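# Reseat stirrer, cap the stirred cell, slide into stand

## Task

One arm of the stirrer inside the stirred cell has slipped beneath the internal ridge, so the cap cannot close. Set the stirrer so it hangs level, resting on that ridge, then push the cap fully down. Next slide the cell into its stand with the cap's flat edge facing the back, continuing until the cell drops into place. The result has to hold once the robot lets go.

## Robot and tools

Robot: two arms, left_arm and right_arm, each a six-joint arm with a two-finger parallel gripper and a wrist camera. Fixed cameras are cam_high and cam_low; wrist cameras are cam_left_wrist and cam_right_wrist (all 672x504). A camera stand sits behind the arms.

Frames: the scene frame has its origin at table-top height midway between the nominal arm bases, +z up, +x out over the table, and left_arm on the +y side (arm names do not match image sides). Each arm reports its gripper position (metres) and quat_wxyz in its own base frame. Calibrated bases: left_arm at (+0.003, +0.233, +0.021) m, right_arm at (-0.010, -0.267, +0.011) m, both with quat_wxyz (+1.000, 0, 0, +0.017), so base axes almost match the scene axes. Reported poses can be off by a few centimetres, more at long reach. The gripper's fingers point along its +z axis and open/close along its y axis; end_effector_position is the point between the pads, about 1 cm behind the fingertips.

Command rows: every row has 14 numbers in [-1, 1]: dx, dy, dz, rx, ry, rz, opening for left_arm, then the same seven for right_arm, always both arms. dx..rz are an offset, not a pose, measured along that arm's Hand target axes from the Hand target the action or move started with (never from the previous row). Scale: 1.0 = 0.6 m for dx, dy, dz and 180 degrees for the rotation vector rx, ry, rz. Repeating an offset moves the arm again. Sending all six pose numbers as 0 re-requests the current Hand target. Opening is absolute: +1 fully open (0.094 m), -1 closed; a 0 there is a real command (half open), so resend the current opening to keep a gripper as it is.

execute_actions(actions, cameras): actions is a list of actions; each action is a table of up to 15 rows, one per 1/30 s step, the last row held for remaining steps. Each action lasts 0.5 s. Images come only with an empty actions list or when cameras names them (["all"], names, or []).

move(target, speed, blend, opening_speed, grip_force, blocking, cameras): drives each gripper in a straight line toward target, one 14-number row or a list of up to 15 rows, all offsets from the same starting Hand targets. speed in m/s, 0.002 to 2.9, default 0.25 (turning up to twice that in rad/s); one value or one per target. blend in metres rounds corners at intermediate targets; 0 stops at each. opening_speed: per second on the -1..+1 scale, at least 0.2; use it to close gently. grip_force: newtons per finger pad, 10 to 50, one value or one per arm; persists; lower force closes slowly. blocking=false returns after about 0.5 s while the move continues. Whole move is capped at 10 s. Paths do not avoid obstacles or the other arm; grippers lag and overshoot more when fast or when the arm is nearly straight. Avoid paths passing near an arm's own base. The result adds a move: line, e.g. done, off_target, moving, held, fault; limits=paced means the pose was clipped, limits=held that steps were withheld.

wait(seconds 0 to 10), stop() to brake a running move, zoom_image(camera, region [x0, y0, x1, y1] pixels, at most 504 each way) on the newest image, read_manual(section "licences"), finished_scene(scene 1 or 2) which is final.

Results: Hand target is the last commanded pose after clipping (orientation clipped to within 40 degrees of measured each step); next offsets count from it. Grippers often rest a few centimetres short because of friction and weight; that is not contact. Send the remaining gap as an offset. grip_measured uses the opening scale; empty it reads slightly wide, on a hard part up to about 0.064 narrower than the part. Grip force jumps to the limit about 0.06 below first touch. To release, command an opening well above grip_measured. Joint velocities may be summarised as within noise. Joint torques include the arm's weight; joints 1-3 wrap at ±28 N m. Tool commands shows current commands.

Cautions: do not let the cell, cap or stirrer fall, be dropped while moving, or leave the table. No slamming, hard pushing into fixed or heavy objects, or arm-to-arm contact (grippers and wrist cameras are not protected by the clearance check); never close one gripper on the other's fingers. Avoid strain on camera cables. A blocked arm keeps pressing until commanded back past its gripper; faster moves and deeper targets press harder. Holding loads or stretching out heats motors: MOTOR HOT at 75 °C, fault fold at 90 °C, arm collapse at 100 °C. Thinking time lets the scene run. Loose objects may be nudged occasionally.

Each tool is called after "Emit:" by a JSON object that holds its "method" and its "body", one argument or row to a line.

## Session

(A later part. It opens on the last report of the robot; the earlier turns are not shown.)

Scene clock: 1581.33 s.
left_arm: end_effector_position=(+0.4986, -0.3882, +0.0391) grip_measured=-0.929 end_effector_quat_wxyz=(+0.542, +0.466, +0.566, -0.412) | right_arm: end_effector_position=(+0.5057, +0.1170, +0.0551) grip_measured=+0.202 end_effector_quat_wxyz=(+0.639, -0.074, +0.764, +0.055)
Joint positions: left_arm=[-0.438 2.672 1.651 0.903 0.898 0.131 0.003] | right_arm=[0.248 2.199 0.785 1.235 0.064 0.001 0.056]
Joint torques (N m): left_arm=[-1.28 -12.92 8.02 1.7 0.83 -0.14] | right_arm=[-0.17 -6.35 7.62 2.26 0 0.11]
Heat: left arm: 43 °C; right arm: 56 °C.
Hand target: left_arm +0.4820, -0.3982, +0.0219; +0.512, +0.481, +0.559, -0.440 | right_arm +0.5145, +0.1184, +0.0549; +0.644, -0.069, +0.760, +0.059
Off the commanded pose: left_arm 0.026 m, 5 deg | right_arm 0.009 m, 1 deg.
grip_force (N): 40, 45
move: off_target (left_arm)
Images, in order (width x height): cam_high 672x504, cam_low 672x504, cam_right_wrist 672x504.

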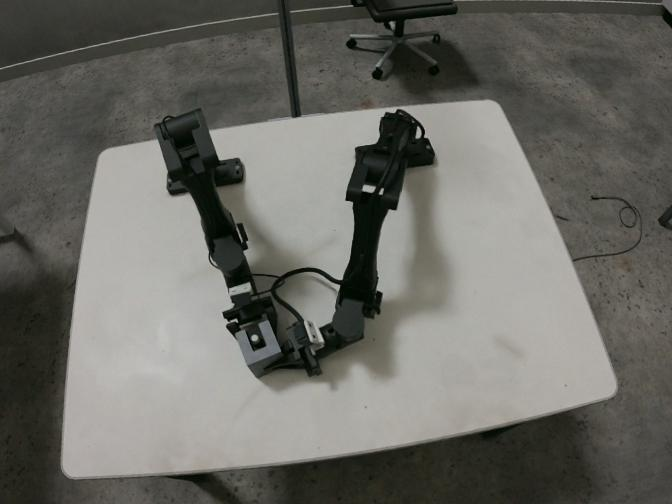

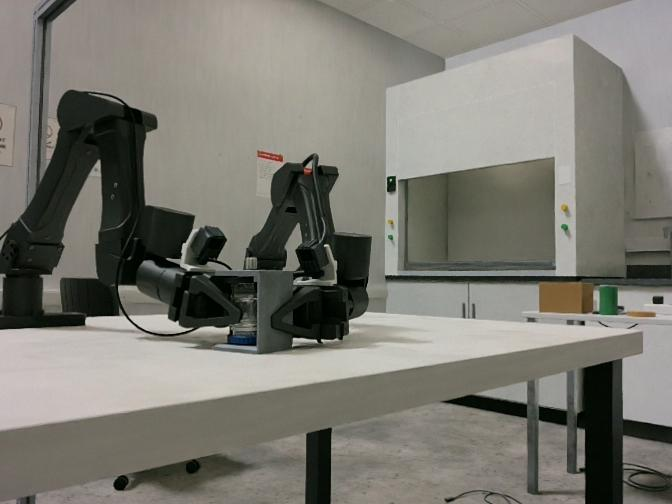

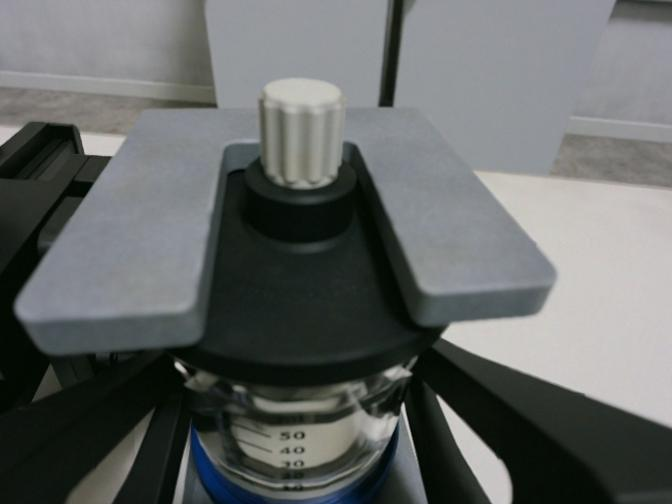

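Emit:
{"method": "move", "body": {
  "target": [0,0,0,0,0,0,-1,-0.013,0,-0.002,0,0,0,0.05],
  "speed": 0.03,
  "cameras": ["cam_high","cam_low","cam_right_wrist"]
}}

Emit:
{"method": "zoom_image", "body": {
  "camera": "cam_low",
  "region": [150, 250, 290, 370]
}}

Emit:
{"method": "zoom_image", "body": {
  "camera": "cam_right_wrist",
  "region": [120, 0, 480, 260]
}}

Scene clock: 1586.30 s.
left_arm: end_effector_position=(+0.4986, -0.3882, +0.0391) grip_measured=-0.929 end_effector_quat_wxyz=(+0.542, +0.466, +0.566, -0.412) | right_arm: end_effector_position=(+0.5056, +0.1170, +0.0545) grip_measured=+0.202 end_effector_quat_wxyz=(+0.638, -0.074, +0.765, +0.055)
Joint positions: left_arm=[-0.438 2.672 1.651 0.903 0.898 0.131 0.003] | right_arm=[0.248 2.199 0.785 1.232 0.064 0.001 0.056]
Joint torques (N m): left_arm=[-1.29 -12.96 8.02 1.7 0.83 -0.13] | right_arm=[-0.16 -8.51 7.42 2 -0.01 0.11]
Heat: left arm: 43 °C; right arm: 56 °C.
Hand target: left_arm +0.4820, -0.3982, +0.0219; +0.512, +0.481, +0.559, -0.440 | right_arm +0.5146, +0.1184, +0.0629; +0.644, -0.069, +0.760, +0.059
Off the commanded pose: left_arm 0.026 m, 5 deg | right_arm 0.012 m, 1 deg.
grip_force (N): 40, 45
move: off_target (left_arm, right_arm)
Images, in order (width x height): cam_high 672x504, cam_low 672x504, cam_right_wrist 672x504.

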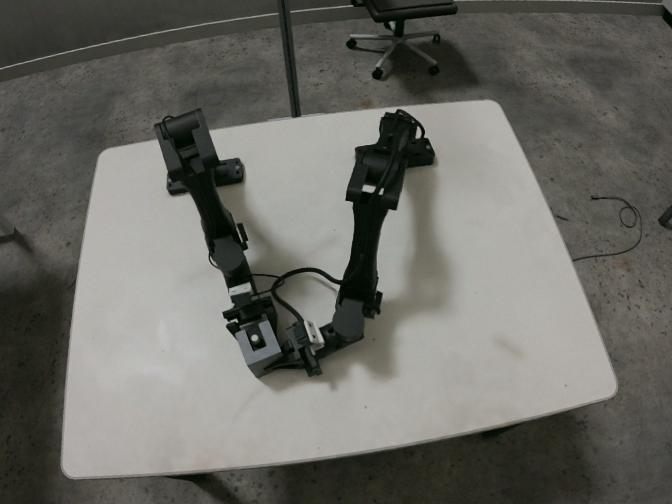

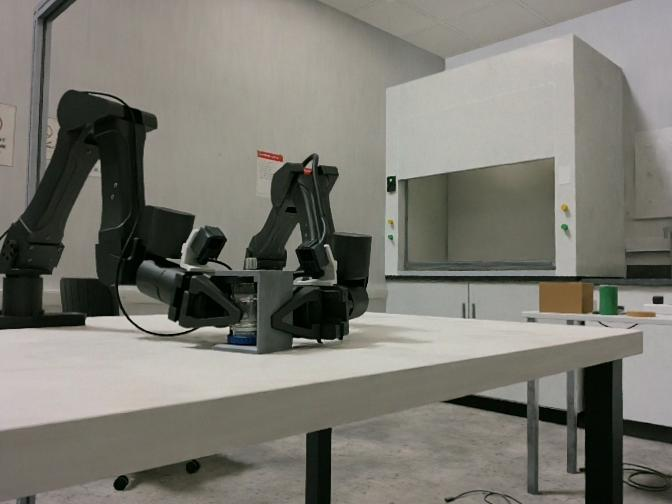

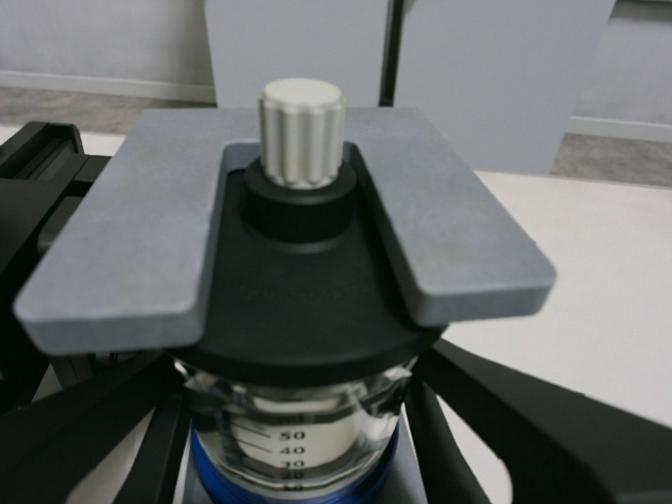

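Scaled by 3.600 from the camera's 672x504 image, which has a finer 960x720 frame.

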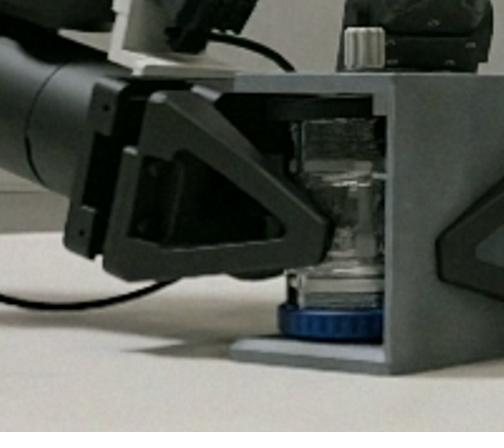

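Scaled by 1.400 from the camera's 672x504 image, which has a finer 960x720 frame.

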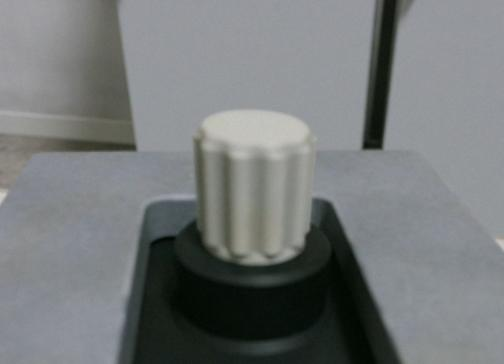

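Emit:
{"method": "move", "body": {
  "target": [0,0,0,0,0,0,-1,0.025,0,0.004,0,0,0,0.05],
  "speed": 0.03,
  "cameras": ["cam_high","cam_low","cam_right_wrist"]
}}

Emit:
{"method": "zoom_image", "body": {
  "camera": "cam_low",
  "region": [150, 250, 290, 370]
}}

Emit:
{"method": "zoom_image", "body": {
  "camera": "cam_right_wrist",
  "region": [120, 0, 480, 260]
}}

Scene clock: 1592.03 s.
left_arm: end_effector_position=(+0.5007, -0.3868, +0.0390) grip_measured=-0.929 end_effector_quat_wxyz=(+0.544, +0.463, +0.568, -0.409) | right_arm: end_effector_position=(+0.5077, +0.1177, +0.0540) grip_measured=+0.202 end_effector_quat_wxyz=(+0.645, -0.074, +0.759, +0.056)
Joint positions: left_arm=[-0.436 2.672 1.651 0.903 0.891 0.131 0.003] | right_arm=[0.248 2.221 0.793 1.264 0.063 0.001 0.056]
Joint torques (N m): left_arm=[-1.52 -13.03 8.03 1.7 0.92 -0.11] | right_arm=[-0.17 -5.97 7.13 2.22 0 0.11]
Heat: left arm: 43 °C; right arm: 55 °C.
Hand target: left_arm +0.4821, -0.3981, +0.0219; +0.512, +0.481, +0.559, -0.440 | right_arm +0.5145, +0.1184, +0.0476; +0.644, -0.069, +0.760, +0.059
Off the commanded pose: left_arm 0.028 m, 6 deg | right_arm 0.009 m, 1 deg.
grip_force (N): 40, 45
move: off_target (left_arm)
Images, in order (width x height): cam_high 672x504, cam_low 672x504, cam_right_wrist 672x504.

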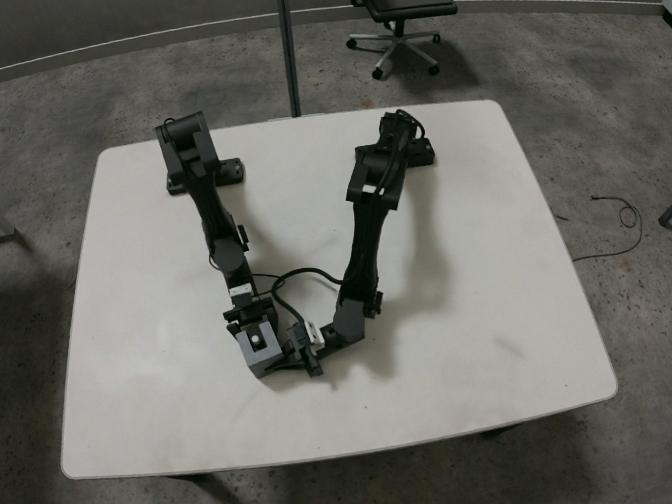

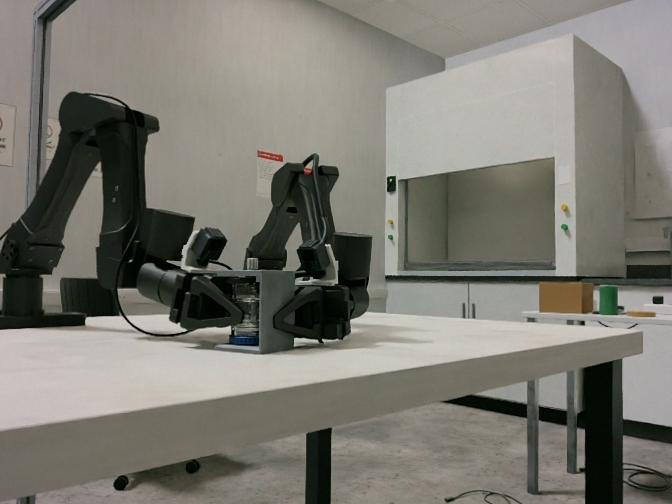

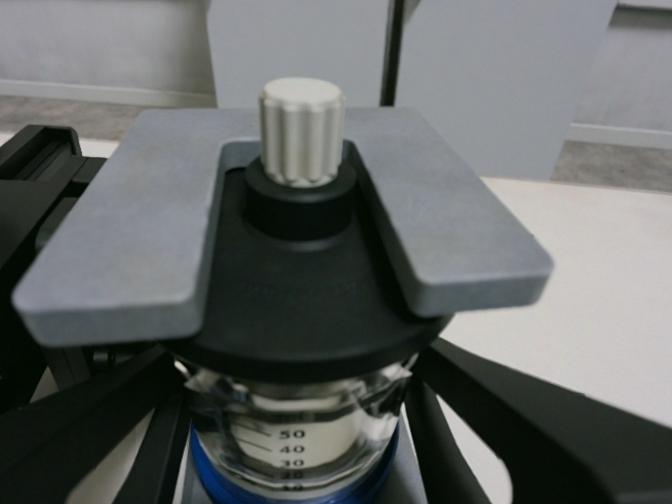

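Scaled by 3.600 from the camera's 672x504 image, which has a finer 960x720 frame.

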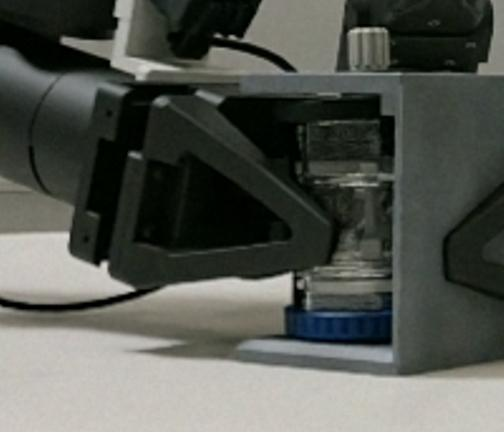

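Scaled by 1.400 from the camera's 672x504 image, which has a finer 960x720 frame.

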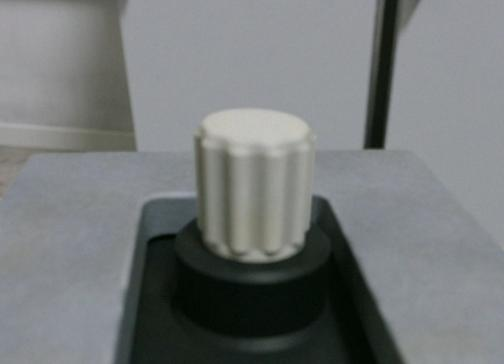

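Emit:
{"method": "move", "body": {
  "target": [0,0,0,0,0,0,-1,0.012,0,0.002,0,0,0,0.05],
  "speed": 0.03,
  "cameras": ["cam_high","cam_low","cam_right_wrist"]
}}

Emit:
{"method": "zoom_image", "body": {
  "camera": "cam_low",
  "region": [150, 250, 290, 370]
}}

Emit:
{"method": "zoom_image", "body": {
  "camera": "cam_high",
  "region": [210, 270, 300, 380]
}}

Emit:
{"method": "zoom_image", "body": {
  "camera": "cam_right_wrist",
  "region": [120, 0, 480, 260]
}}

Scene clock: 1597.50 s.
left_arm: end_effector_position=(+0.5021, -0.3861, +0.0393) grip_measured=-0.929 end_effector_quat_wxyz=(+0.545, +0.462, +0.569, -0.408) | right_arm: end_effector_position=(+0.5089, +0.1180, +0.0534) grip_measured=+0.202 end_effector_quat_wxyz=(+0.653, -0.073, +0.752, +0.058)
Joint positions: left_arm=[-0.435 2.672 1.653 0.903 0.886 0.131 0.003] | right_arm=[0.248 2.246 0.797 1.306 0.063 0.001 0.056]
Joint torques (N m): left_arm=[-1.57 -12.97 7.95 1.69 0.95 -0.12] | right_arm=[-0.18 -5.78 6.87 2.06 0.02 0.11]
Heat: left arm: 43 °C; right arm: 55 °C.
Hand target: left_arm +0.4820, -0.3982, +0.0220; +0.512, +0.481, +0.559, -0.440 | right_arm +0.5145, +0.1184, +0.0404; +0.644, -0.069, +0.760, +0.059
Off the commanded pose: left_arm 0.029 m, 6 deg | right_arm 0.014 m, 1 deg.
grip_force (N): 40, 45
move: off_target (left_arm, right_arm)
Images, in order (width x height): cam_high 672x504, cam_low 672x504, cam_right_wrist 672x504.

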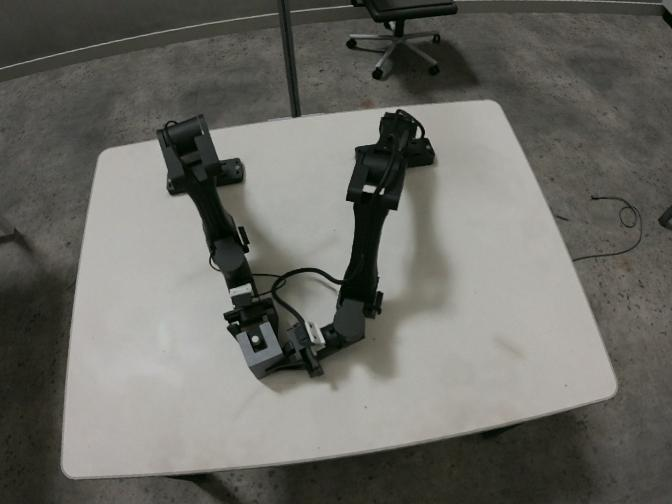

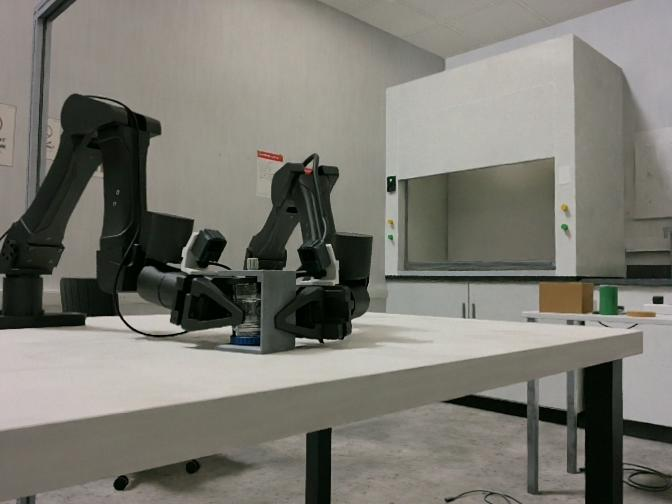

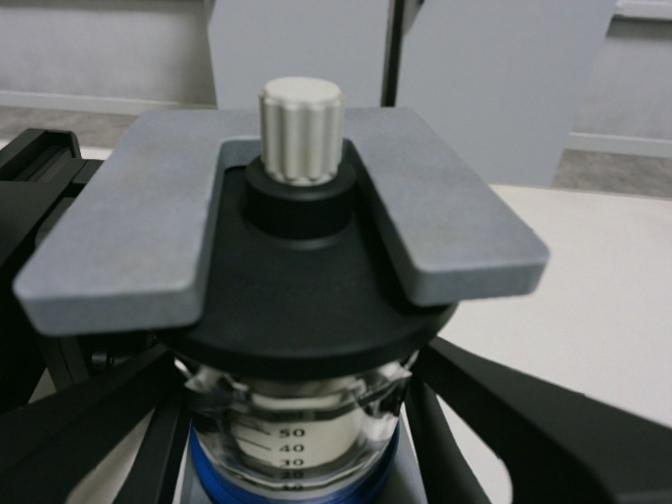

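Scaled by 3.600 from the camera's 672x504 image, which has a finer 960x720 frame.

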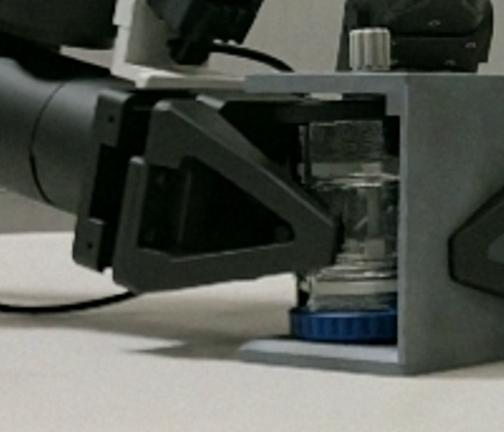

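Scaled by 4.582 from the camera's 672x504 image, which has a finer 960x720 frame.

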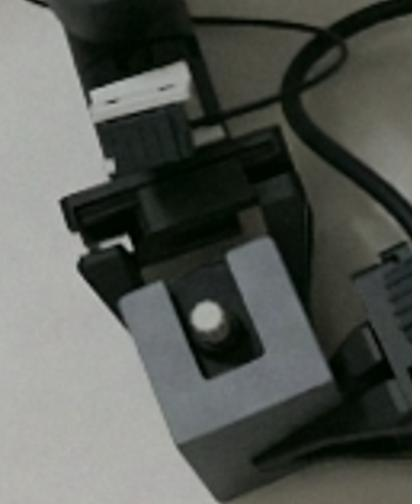

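Scaled by 1.400 from the camera's 672x504 image, which has a finer 960x720 frame.

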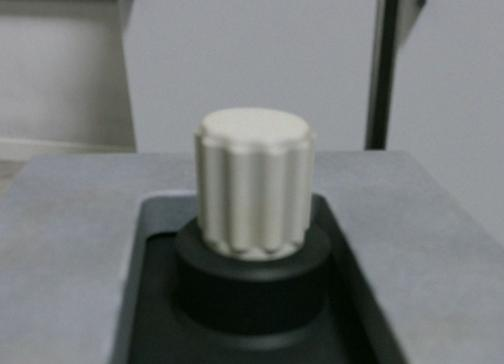

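Emit:
{"method": "zoom_image", "body": {
  "camera": "cam_low",
  "region": [215, 310, 275, 360]
}}

Emit:
{"method": "zoom_image", "body": {
  "camera": "cam_low",
  "region": [215, 250, 275, 310]
}}

Scaled by 8.400 from the camera's 672x504 image, which has a finer 960x720 frame.

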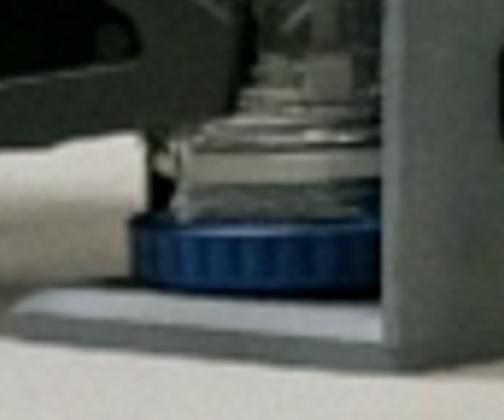

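Scaled by 8.400 from the camera's 672x504 image, which has a finer 960x720 frame.

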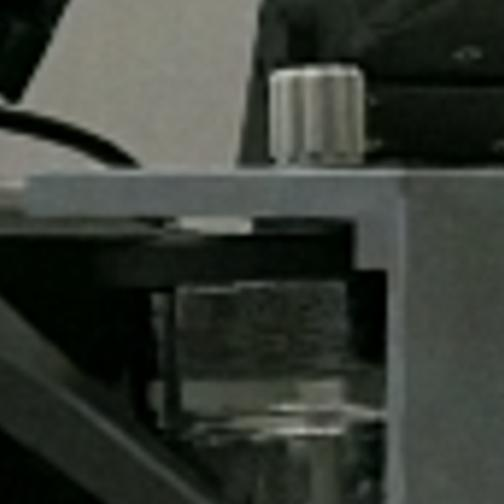

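Emit:
{"method": "move", "body": {
  "target": [
    [0,0,0,0,0,0,-1,-0.020,0,-0.002,0,0,0,0.05],
    [0,0,0,0,0,0,-1,-0.020,0,-0.002,0,0,0,0.3]
  ],
  "speed": 0.03,
  "opening_speed": 0.2,
  "cameras": ["cam_high","cam_low","cam_right_wrist"]
}}

Emit:
{"method": "zoom_image", "body": {
  "camera": "cam_low",
  "region": [150, 250, 290, 370]
}}

Emit:
{"method": "zoom_image", "body": {
  "camera": "cam_high",
  "region": [210, 270, 300, 380]
}}

Emit:
{"method": "zoom_image", "body": {
  "camera": "cam_right_wrist",
  "region": [120, 0, 480, 260]
}}

Scene clock: 1615.57 s.
left_arm: end_effector_position=(+0.4920, -0.3926, +0.0389) grip_measured=-0.929 end_effector_quat_wxyz=(+0.536, +0.473, +0.559, -0.421) | right_arm: end_effector_position=(+0.5104, +0.1184, +0.0482) grip_measured=+0.298 end_effector_quat_wxyz=(+0.643, -0.074, +0.760, +0.057)
Joint positions: left_arm=[-0.445 2.674 1.653 0.902 0.921 0.131 0.003] | right_arm=[0.248 2.246 0.808 1.27 0.063 0.002 0.061]
Joint torques (N m): left_arm=[-0.73 -13.08 7.92 1.7 0.56 -0.13] | right_arm=[-0.2 -8.96 5.98 1.98 0.01 0.1]
Heat: left arm: 43 °C; right arm: 54 °C.
Hand target: left_arm +0.4820, -0.3982, +0.0222; +0.512, +0.481, +0.559, -0.441 | right_arm +0.5152, +0.1185, +0.0523; +0.644, -0.069, +0.760, +0.059
Off the commanded pose: left_arm 0.020 m, 4 deg | right_arm 0.006 m, 1 deg.
grip_force (N): 40, 45
move: off_target (left_arm)
Images, in order (width x height): cam_high 672x504, cam_low 672x504, cam_right_wrist 672x504.

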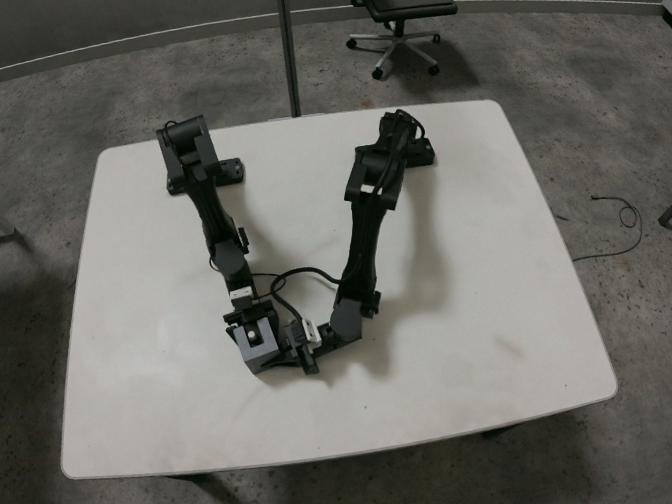

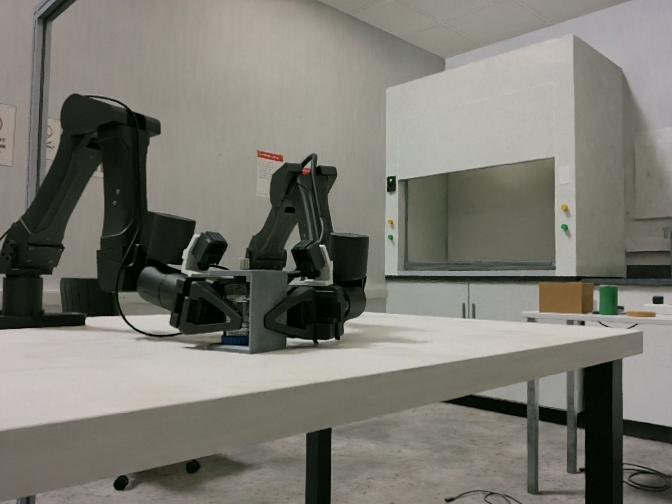

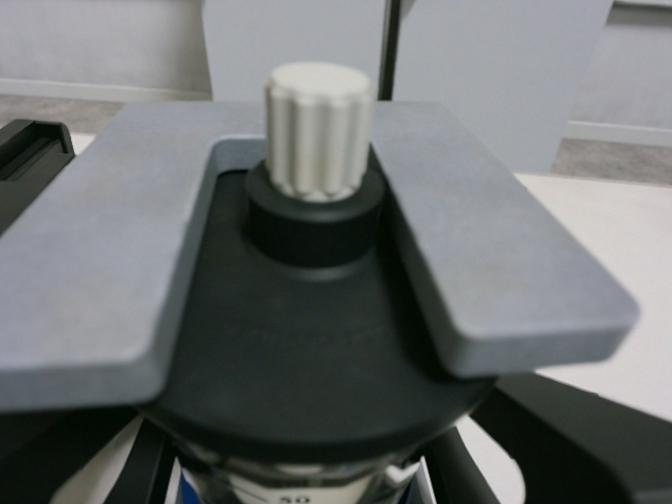

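Scaled by 3.600 from the camera's 672x504 image, which has a finer 960x720 frame.

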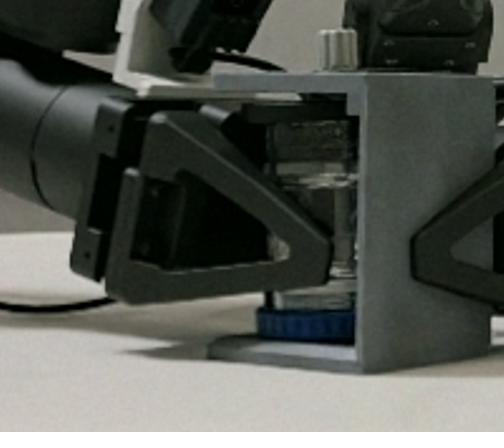

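Scaled by 4.582 from the camera's 672x504 image, which has a finer 960x720 frame.

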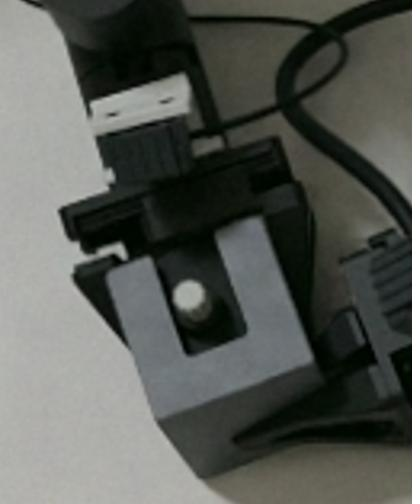

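Scaled by 1.400 from the camera's 672x504 image, which has a finer 960x720 frame.

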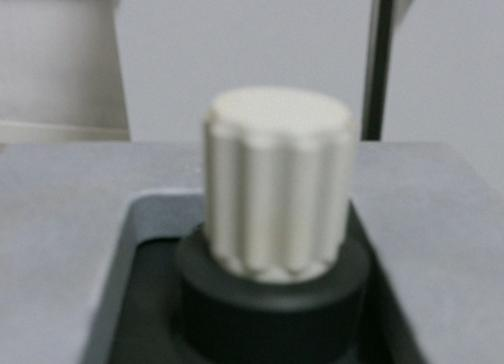

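Emit:
{"method": "zoom_image", "body": {
  "camera": "cam_low",
  "region": [205, 250, 265, 310]
}}

Emit:
{"method": "zoom_image", "body": {
  "camera": "cam_low",
  "region": [205, 310, 265, 360]
}}

Scaled by 8.400 from the camera's 672x504 image, which has a finer 960x720 frame.

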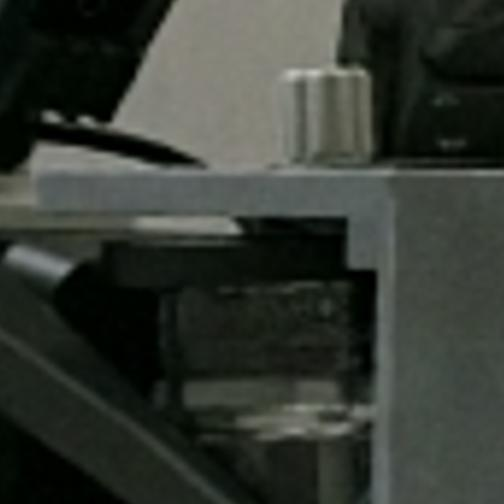

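Scaled by 8.400 from the camera's 672x504 image, which has a finer 960x720 frame.

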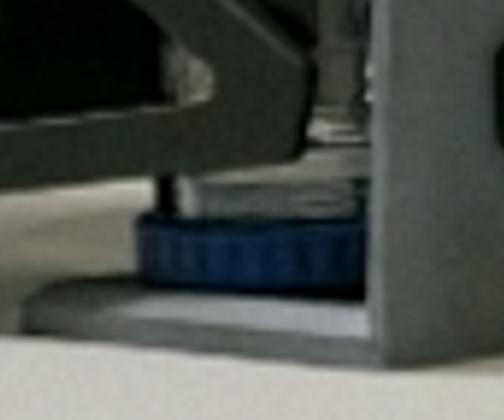

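Emit:
{"method": "move", "body": {
  "target": [
    [0,0,0,0,0,0,-1,0.0,0.005,0.0,0,0,0,0.3],
    [0,0,0,0,0,0,-1,0,0.010,0.000,0,0,0,0.3]
  ],
  "speed": 0.03,
  "cameras": ["cam_high","cam_low","cam_right_wrist"]
}}

Emit:
{"method": "zoom_image", "body": {
  "camera": "cam_low",
  "region": [150, 250, 290, 370]
}}

Emit:
{"method": "zoom_image", "body": {
  "camera": "cam_high",
  "region": [210, 270, 300, 380]
}}

Emit:
{"method": "zoom_image", "body": {
  "camera": "cam_right_wrist",
  "region": [120, 0, 480, 260]
}}

Scene clock: 1631.23 s.
left_arm: end_effector_position=(+0.4920, -0.3926, +0.0389) grip_measured=-0.929 end_effector_quat_wxyz=(+0.536, +0.473, +0.559, -0.421) | right_arm: end_effector_position=(+0.5102, +0.1186, +0.0475) grip_measured=+0.298 end_effector_quat_wxyz=(+0.642, -0.070, +0.761, +0.054)
Joint positions: left_arm=[-0.445 2.674 1.653 0.902 0.921 0.131 0.003] | right_arm=[0.252 2.246 0.808 1.267 0.075 0.004 0.061]
Joint torques (N m): left_arm=[-0.8 -13.15 7.92 1.68 0.56 -0.13] | right_arm=[0.91 -8.95 6.11 1.97 0.06 0.11]
Heat: left arm: 40 °C; right arm: 52 °C.
Hand target: left_arm +0.4821, -0.3982, +0.0222; +0.512, +0.481, +0.559, -0.440 | right_arm +0.5141, +0.1244, +0.0523; +0.644, -0.069, +0.760, +0.059
Off the commanded pose: left_arm 0.020 m, 4 deg | right_arm 0.009 m, 1 deg.
grip_force (N): 40, 45
move: off_target (left_arm)
Images, in order (width x height): cam_high 672x504, cam_low 672x504, cam_right_wrist 672x504.

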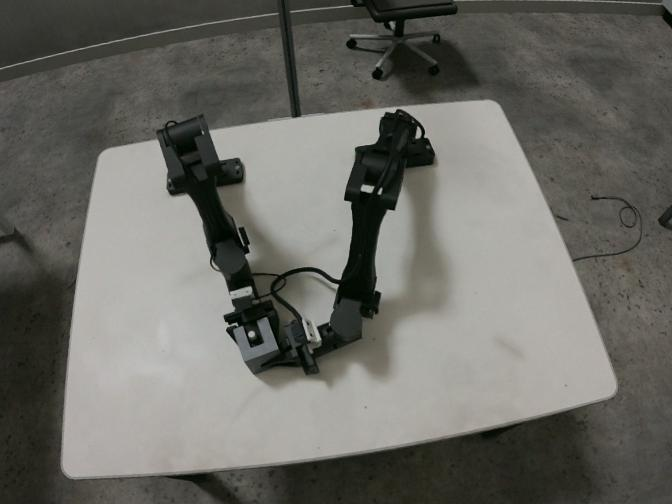

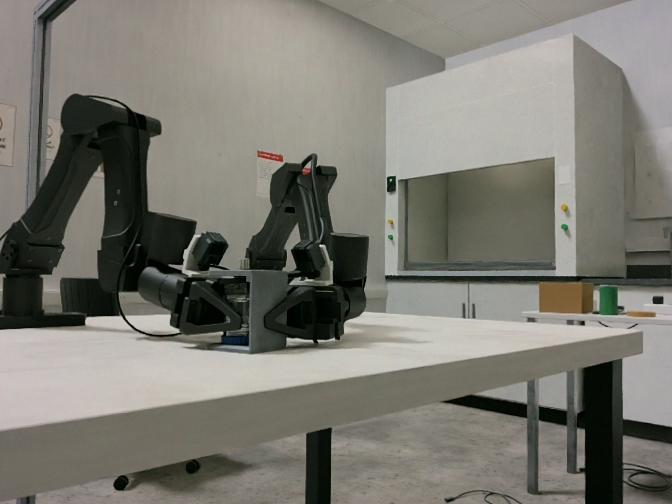

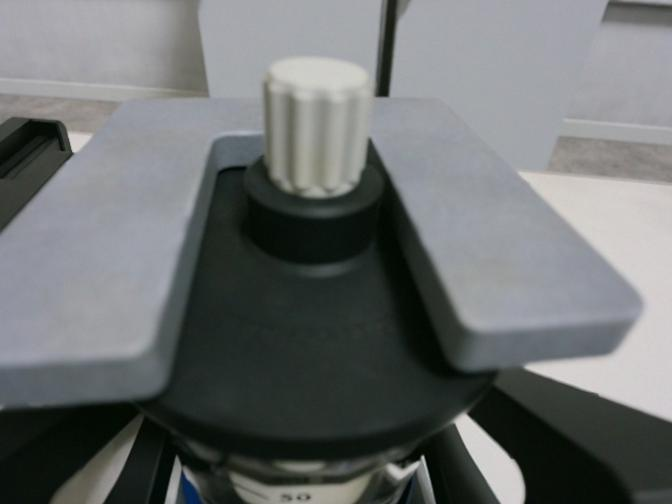

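Scaled by 3.600 from the camera's 672x504 image, which has a finer 960x720 frame.

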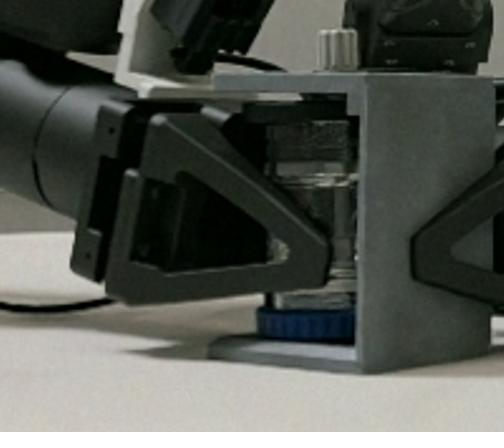

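Scaled by 4.582 from the camera's 672x504 image, which has a finer 960x720 frame.

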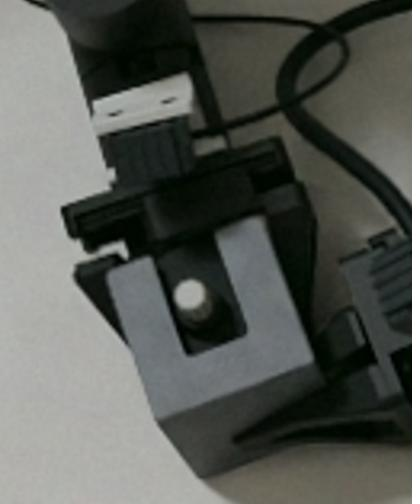

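Scaled by 1.400 from the camera's 672x504 image, which has a finer 960x720 frame.

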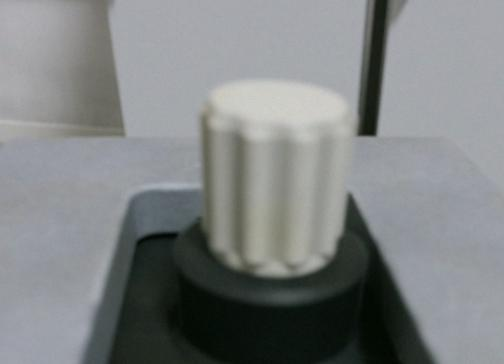

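Emit:
{"method": "move", "body": {
  "target": [0,0,0,0,0,0,-1,0,0.007,0.002,0,0,0,0.3],
  "speed": 0.03,
  "cameras": ["cam_high","cam_low","cam_right_wrist"]
}}

Emit:
{"method": "zoom_image", "body": {
  "camera": "cam_low",
  "region": [150, 250, 290, 370]
}}

Emit:
{"method": "zoom_image", "body": {
  "camera": "cam_high",
  "region": [230, 310, 290, 360]
}}

Emit:
{"method": "zoom_image", "body": {
  "camera": "cam_right_wrist",
  "region": [120, 0, 480, 260]
}}

Scene clock: 1637.43 s.
left_arm: end_effector_position=(+0.4920, -0.3926, +0.0389) grip_measured=-0.929 end_effector_quat_wxyz=(+0.536, +0.473, +0.559, -0.421) | right_arm: end_effector_position=(+0.5099, +0.1191, +0.0476) grip_measured=+0.298 end_effector_quat_wxyz=(+0.643, -0.066, +0.761, +0.050)
Joint positions: left_arm=[-0.445 2.674 1.653 0.902 0.921 0.131 0.003] | right_arm=[0.26 2.246 0.808 1.267 0.095 0.007 0.061]
Joint torques (N m): left_arm=[-0.7 -13.11 7.92 1.68 0.55 -0.12] | right_arm=[1.25 -8.75 6.63 1.94 -0.01 0.1]
Heat: left arm: 39 °C; right arm: 52 °C.
Hand target: left_arm +0.4821, -0.3982, +0.0222; +0.512, +0.481, +0.559, -0.440 | right_arm +0.5145, +0.1288, +0.0521; +0.644, -0.069, +0.760, +0.059
Off the commanded pose: left_arm 0.020 m, 4 deg | right_arm 0.012 m, 1 deg.
grip_force (N): 40, 45
move: off_target (left_arm, right_arm)
Images, in order (width x height): cam_high 672x504, cam_low 672x504, cam_right_wrist 672x504.

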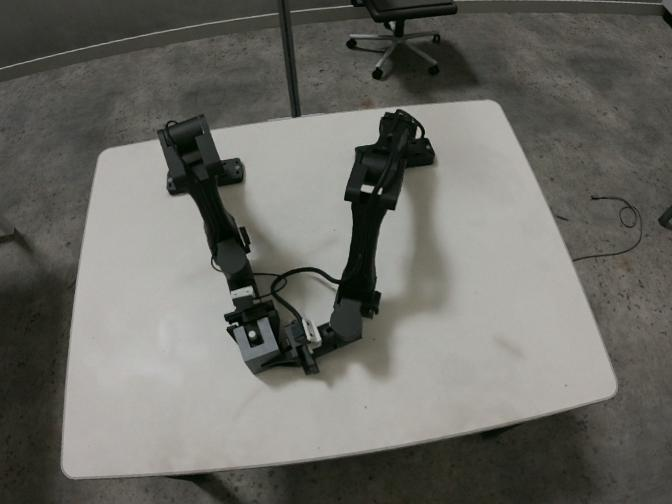

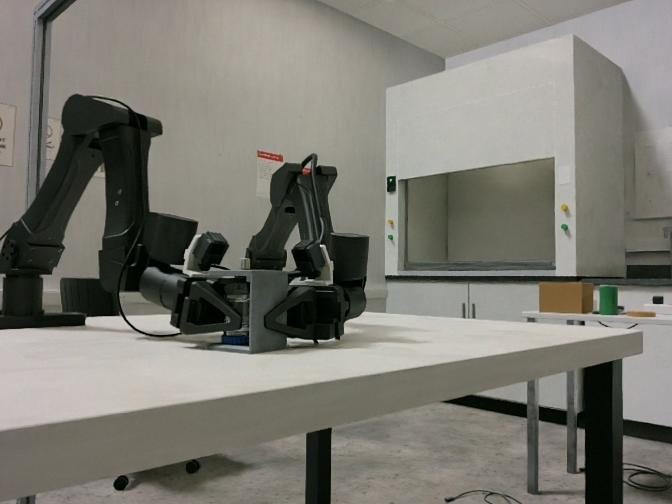

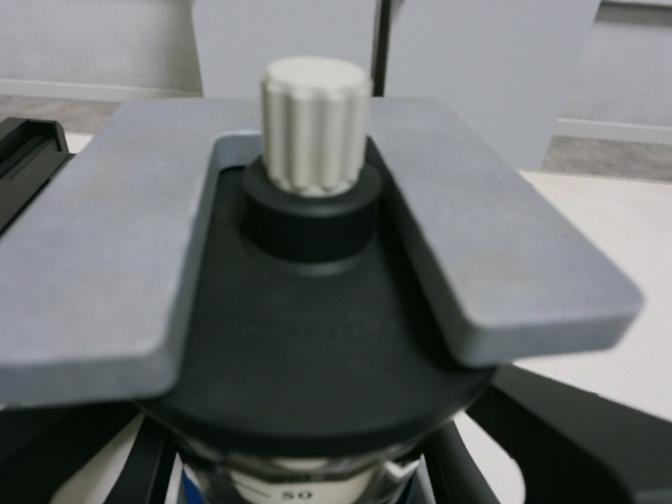

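Scaled by 3.600 from the camera's 672x504 image, which has a finer 960x720 frame.

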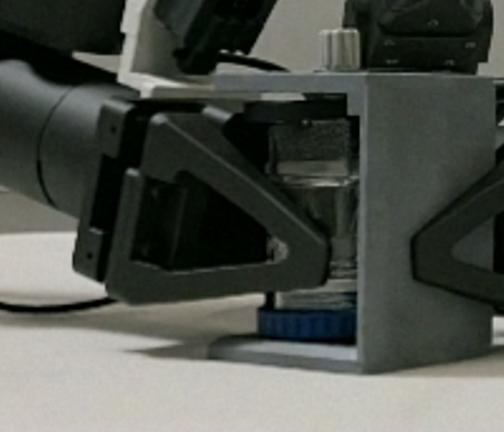

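Scaled by 8.400 from the camera's 672x504 image, which has a finer 960x720 frame.

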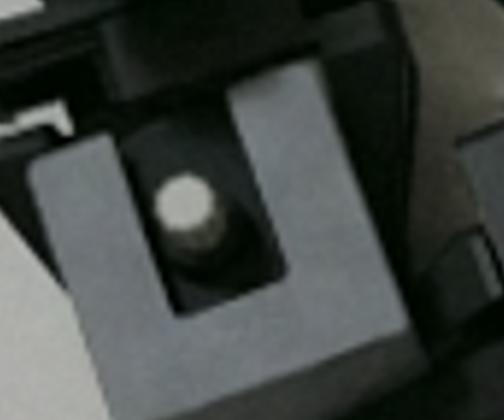

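Scaled by 1.400 from the camera's 672x504 image, which has a finer 960x720 frame.

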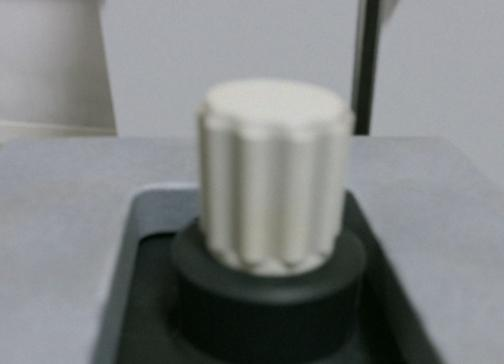

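Emit:
{"method": "move", "body": {
  "target": [
    [0,0,0,0,0,0,-1,0,-0.012,0,0,0,0,0.34],
    [0,0,0,0,0,0,-1,-0.004,-0.012,-0.12,0,0,0,0.34]
  ],
  "speed": 0.05,
  "opening_speed": 0.3,
  "cameras": ["cam_high","cam_low","cam_right_wrist"]
}}

Emit:
{"method": "zoom_image", "body": {
  "camera": "cam_low",
  "region": [150, 250, 290, 370]
}}

Emit:
{"method": "zoom_image", "body": {
  "camera": "cam_high",
  "region": [230, 310, 290, 360]
}}

Scene clock: 1656.37 s.
left_arm: end_effector_position=(+0.4910, -0.3928, +0.0390) grip_measured=-0.929 end_effector_quat_wxyz=(+0.535, +0.475, +0.557, -0.423) | right_arm: end_effector_position=(+0.4475, +0.1068, +0.0508) grip_measured=+0.338 end_effector_quat_wxyz=(+0.630, -0.074, +0.771, +0.054)
Joint positions: left_arm=[-0.445 2.674 1.653 0.902 0.926 0.131 0.003] | right_arm=[0.264 2.106 0.536 1.368 0.082 0.007 0.063]
Joint torques (N m): left_arm=[-0.79 -13.12 7.92 1.68 0.51 -0.11] | right_arm=[0.58 -9.59 2.95 2.31 0.06 0.1]
Heat: left arm: 38 °C; right arm: 52 °C.
Hand target: left_arm +0.4820, -0.3983, +0.0222; +0.512, +0.481, +0.559, -0.440 | right_arm +0.4465, +0.1088, +0.0664; +0.644, -0.069, +0.760, +0.059
Off the commanded pose: left_arm 0.020 m, 3 deg | right_arm 0.016 m, 2 deg.
grip_force (N): 40, 45
move: off_target (left_arm, right_arm)
Images, in order (width x height): cam_high 672x504, cam_low 672x504, cam_right_wrist 672x504.

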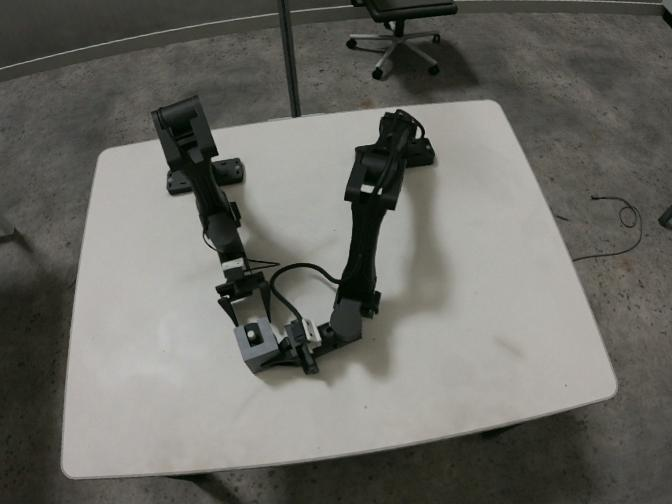

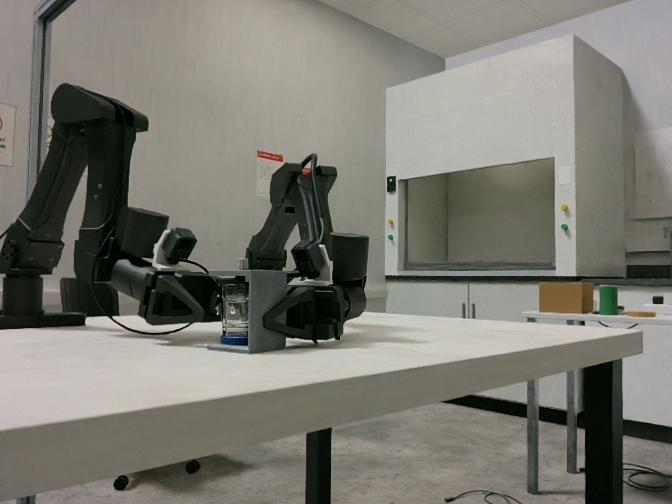

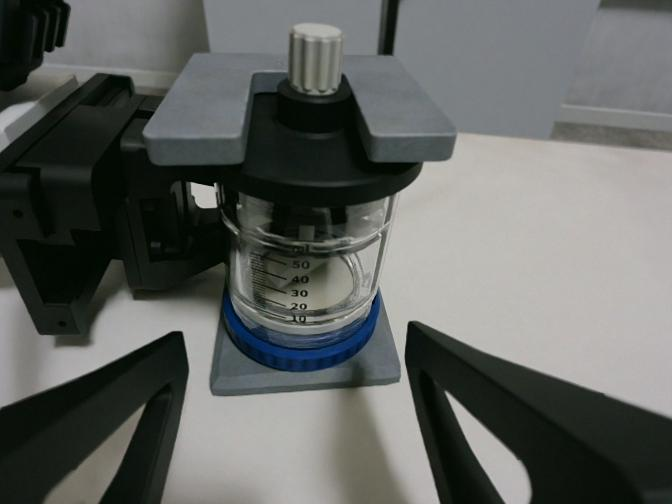

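Scaled by 3.600 from the camera's 672x504 image, which has a finer 960x720 frame.

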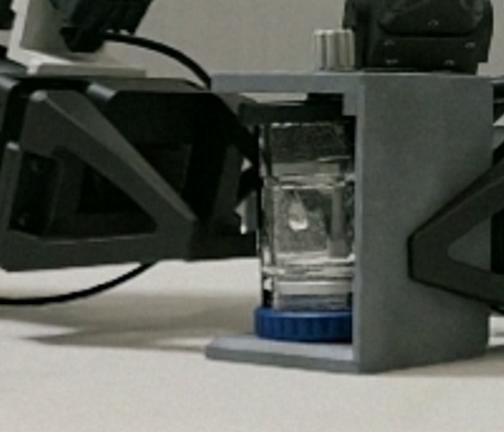

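Scaled by 8.400 from the camera's 672x504 image, which has a finer 960x720 frame.

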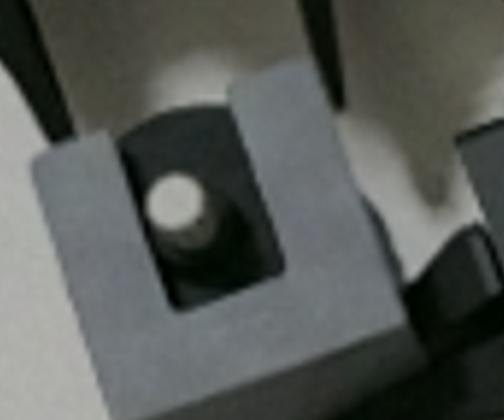

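Emit:
{"method": "zoom_image", "body": {
  "camera": "cam_right_wrist",
  "region": [200, 180, 420, 400]
}}

Emit:
{"method": "zoom_image", "body": {
  "camera": "cam_right_wrist",
  "region": [140, 10, 460, 220]
}}

Scaled by 2.291 from the camera's 672x504 image, which has a finer 960x720 frame.

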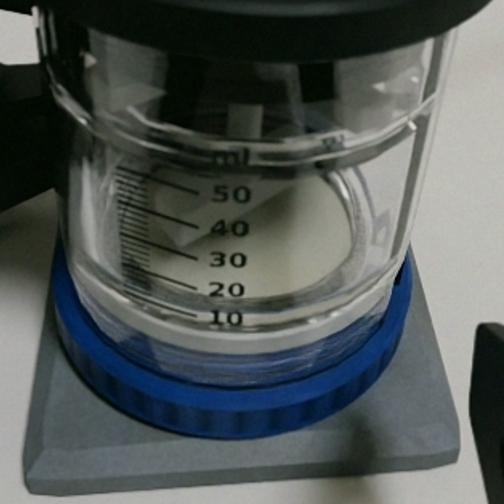

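Scaled by 1.575 from the camera's 672x504 image, which has a finer 960x720 frame.

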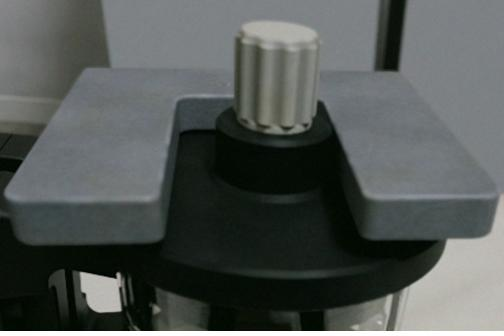

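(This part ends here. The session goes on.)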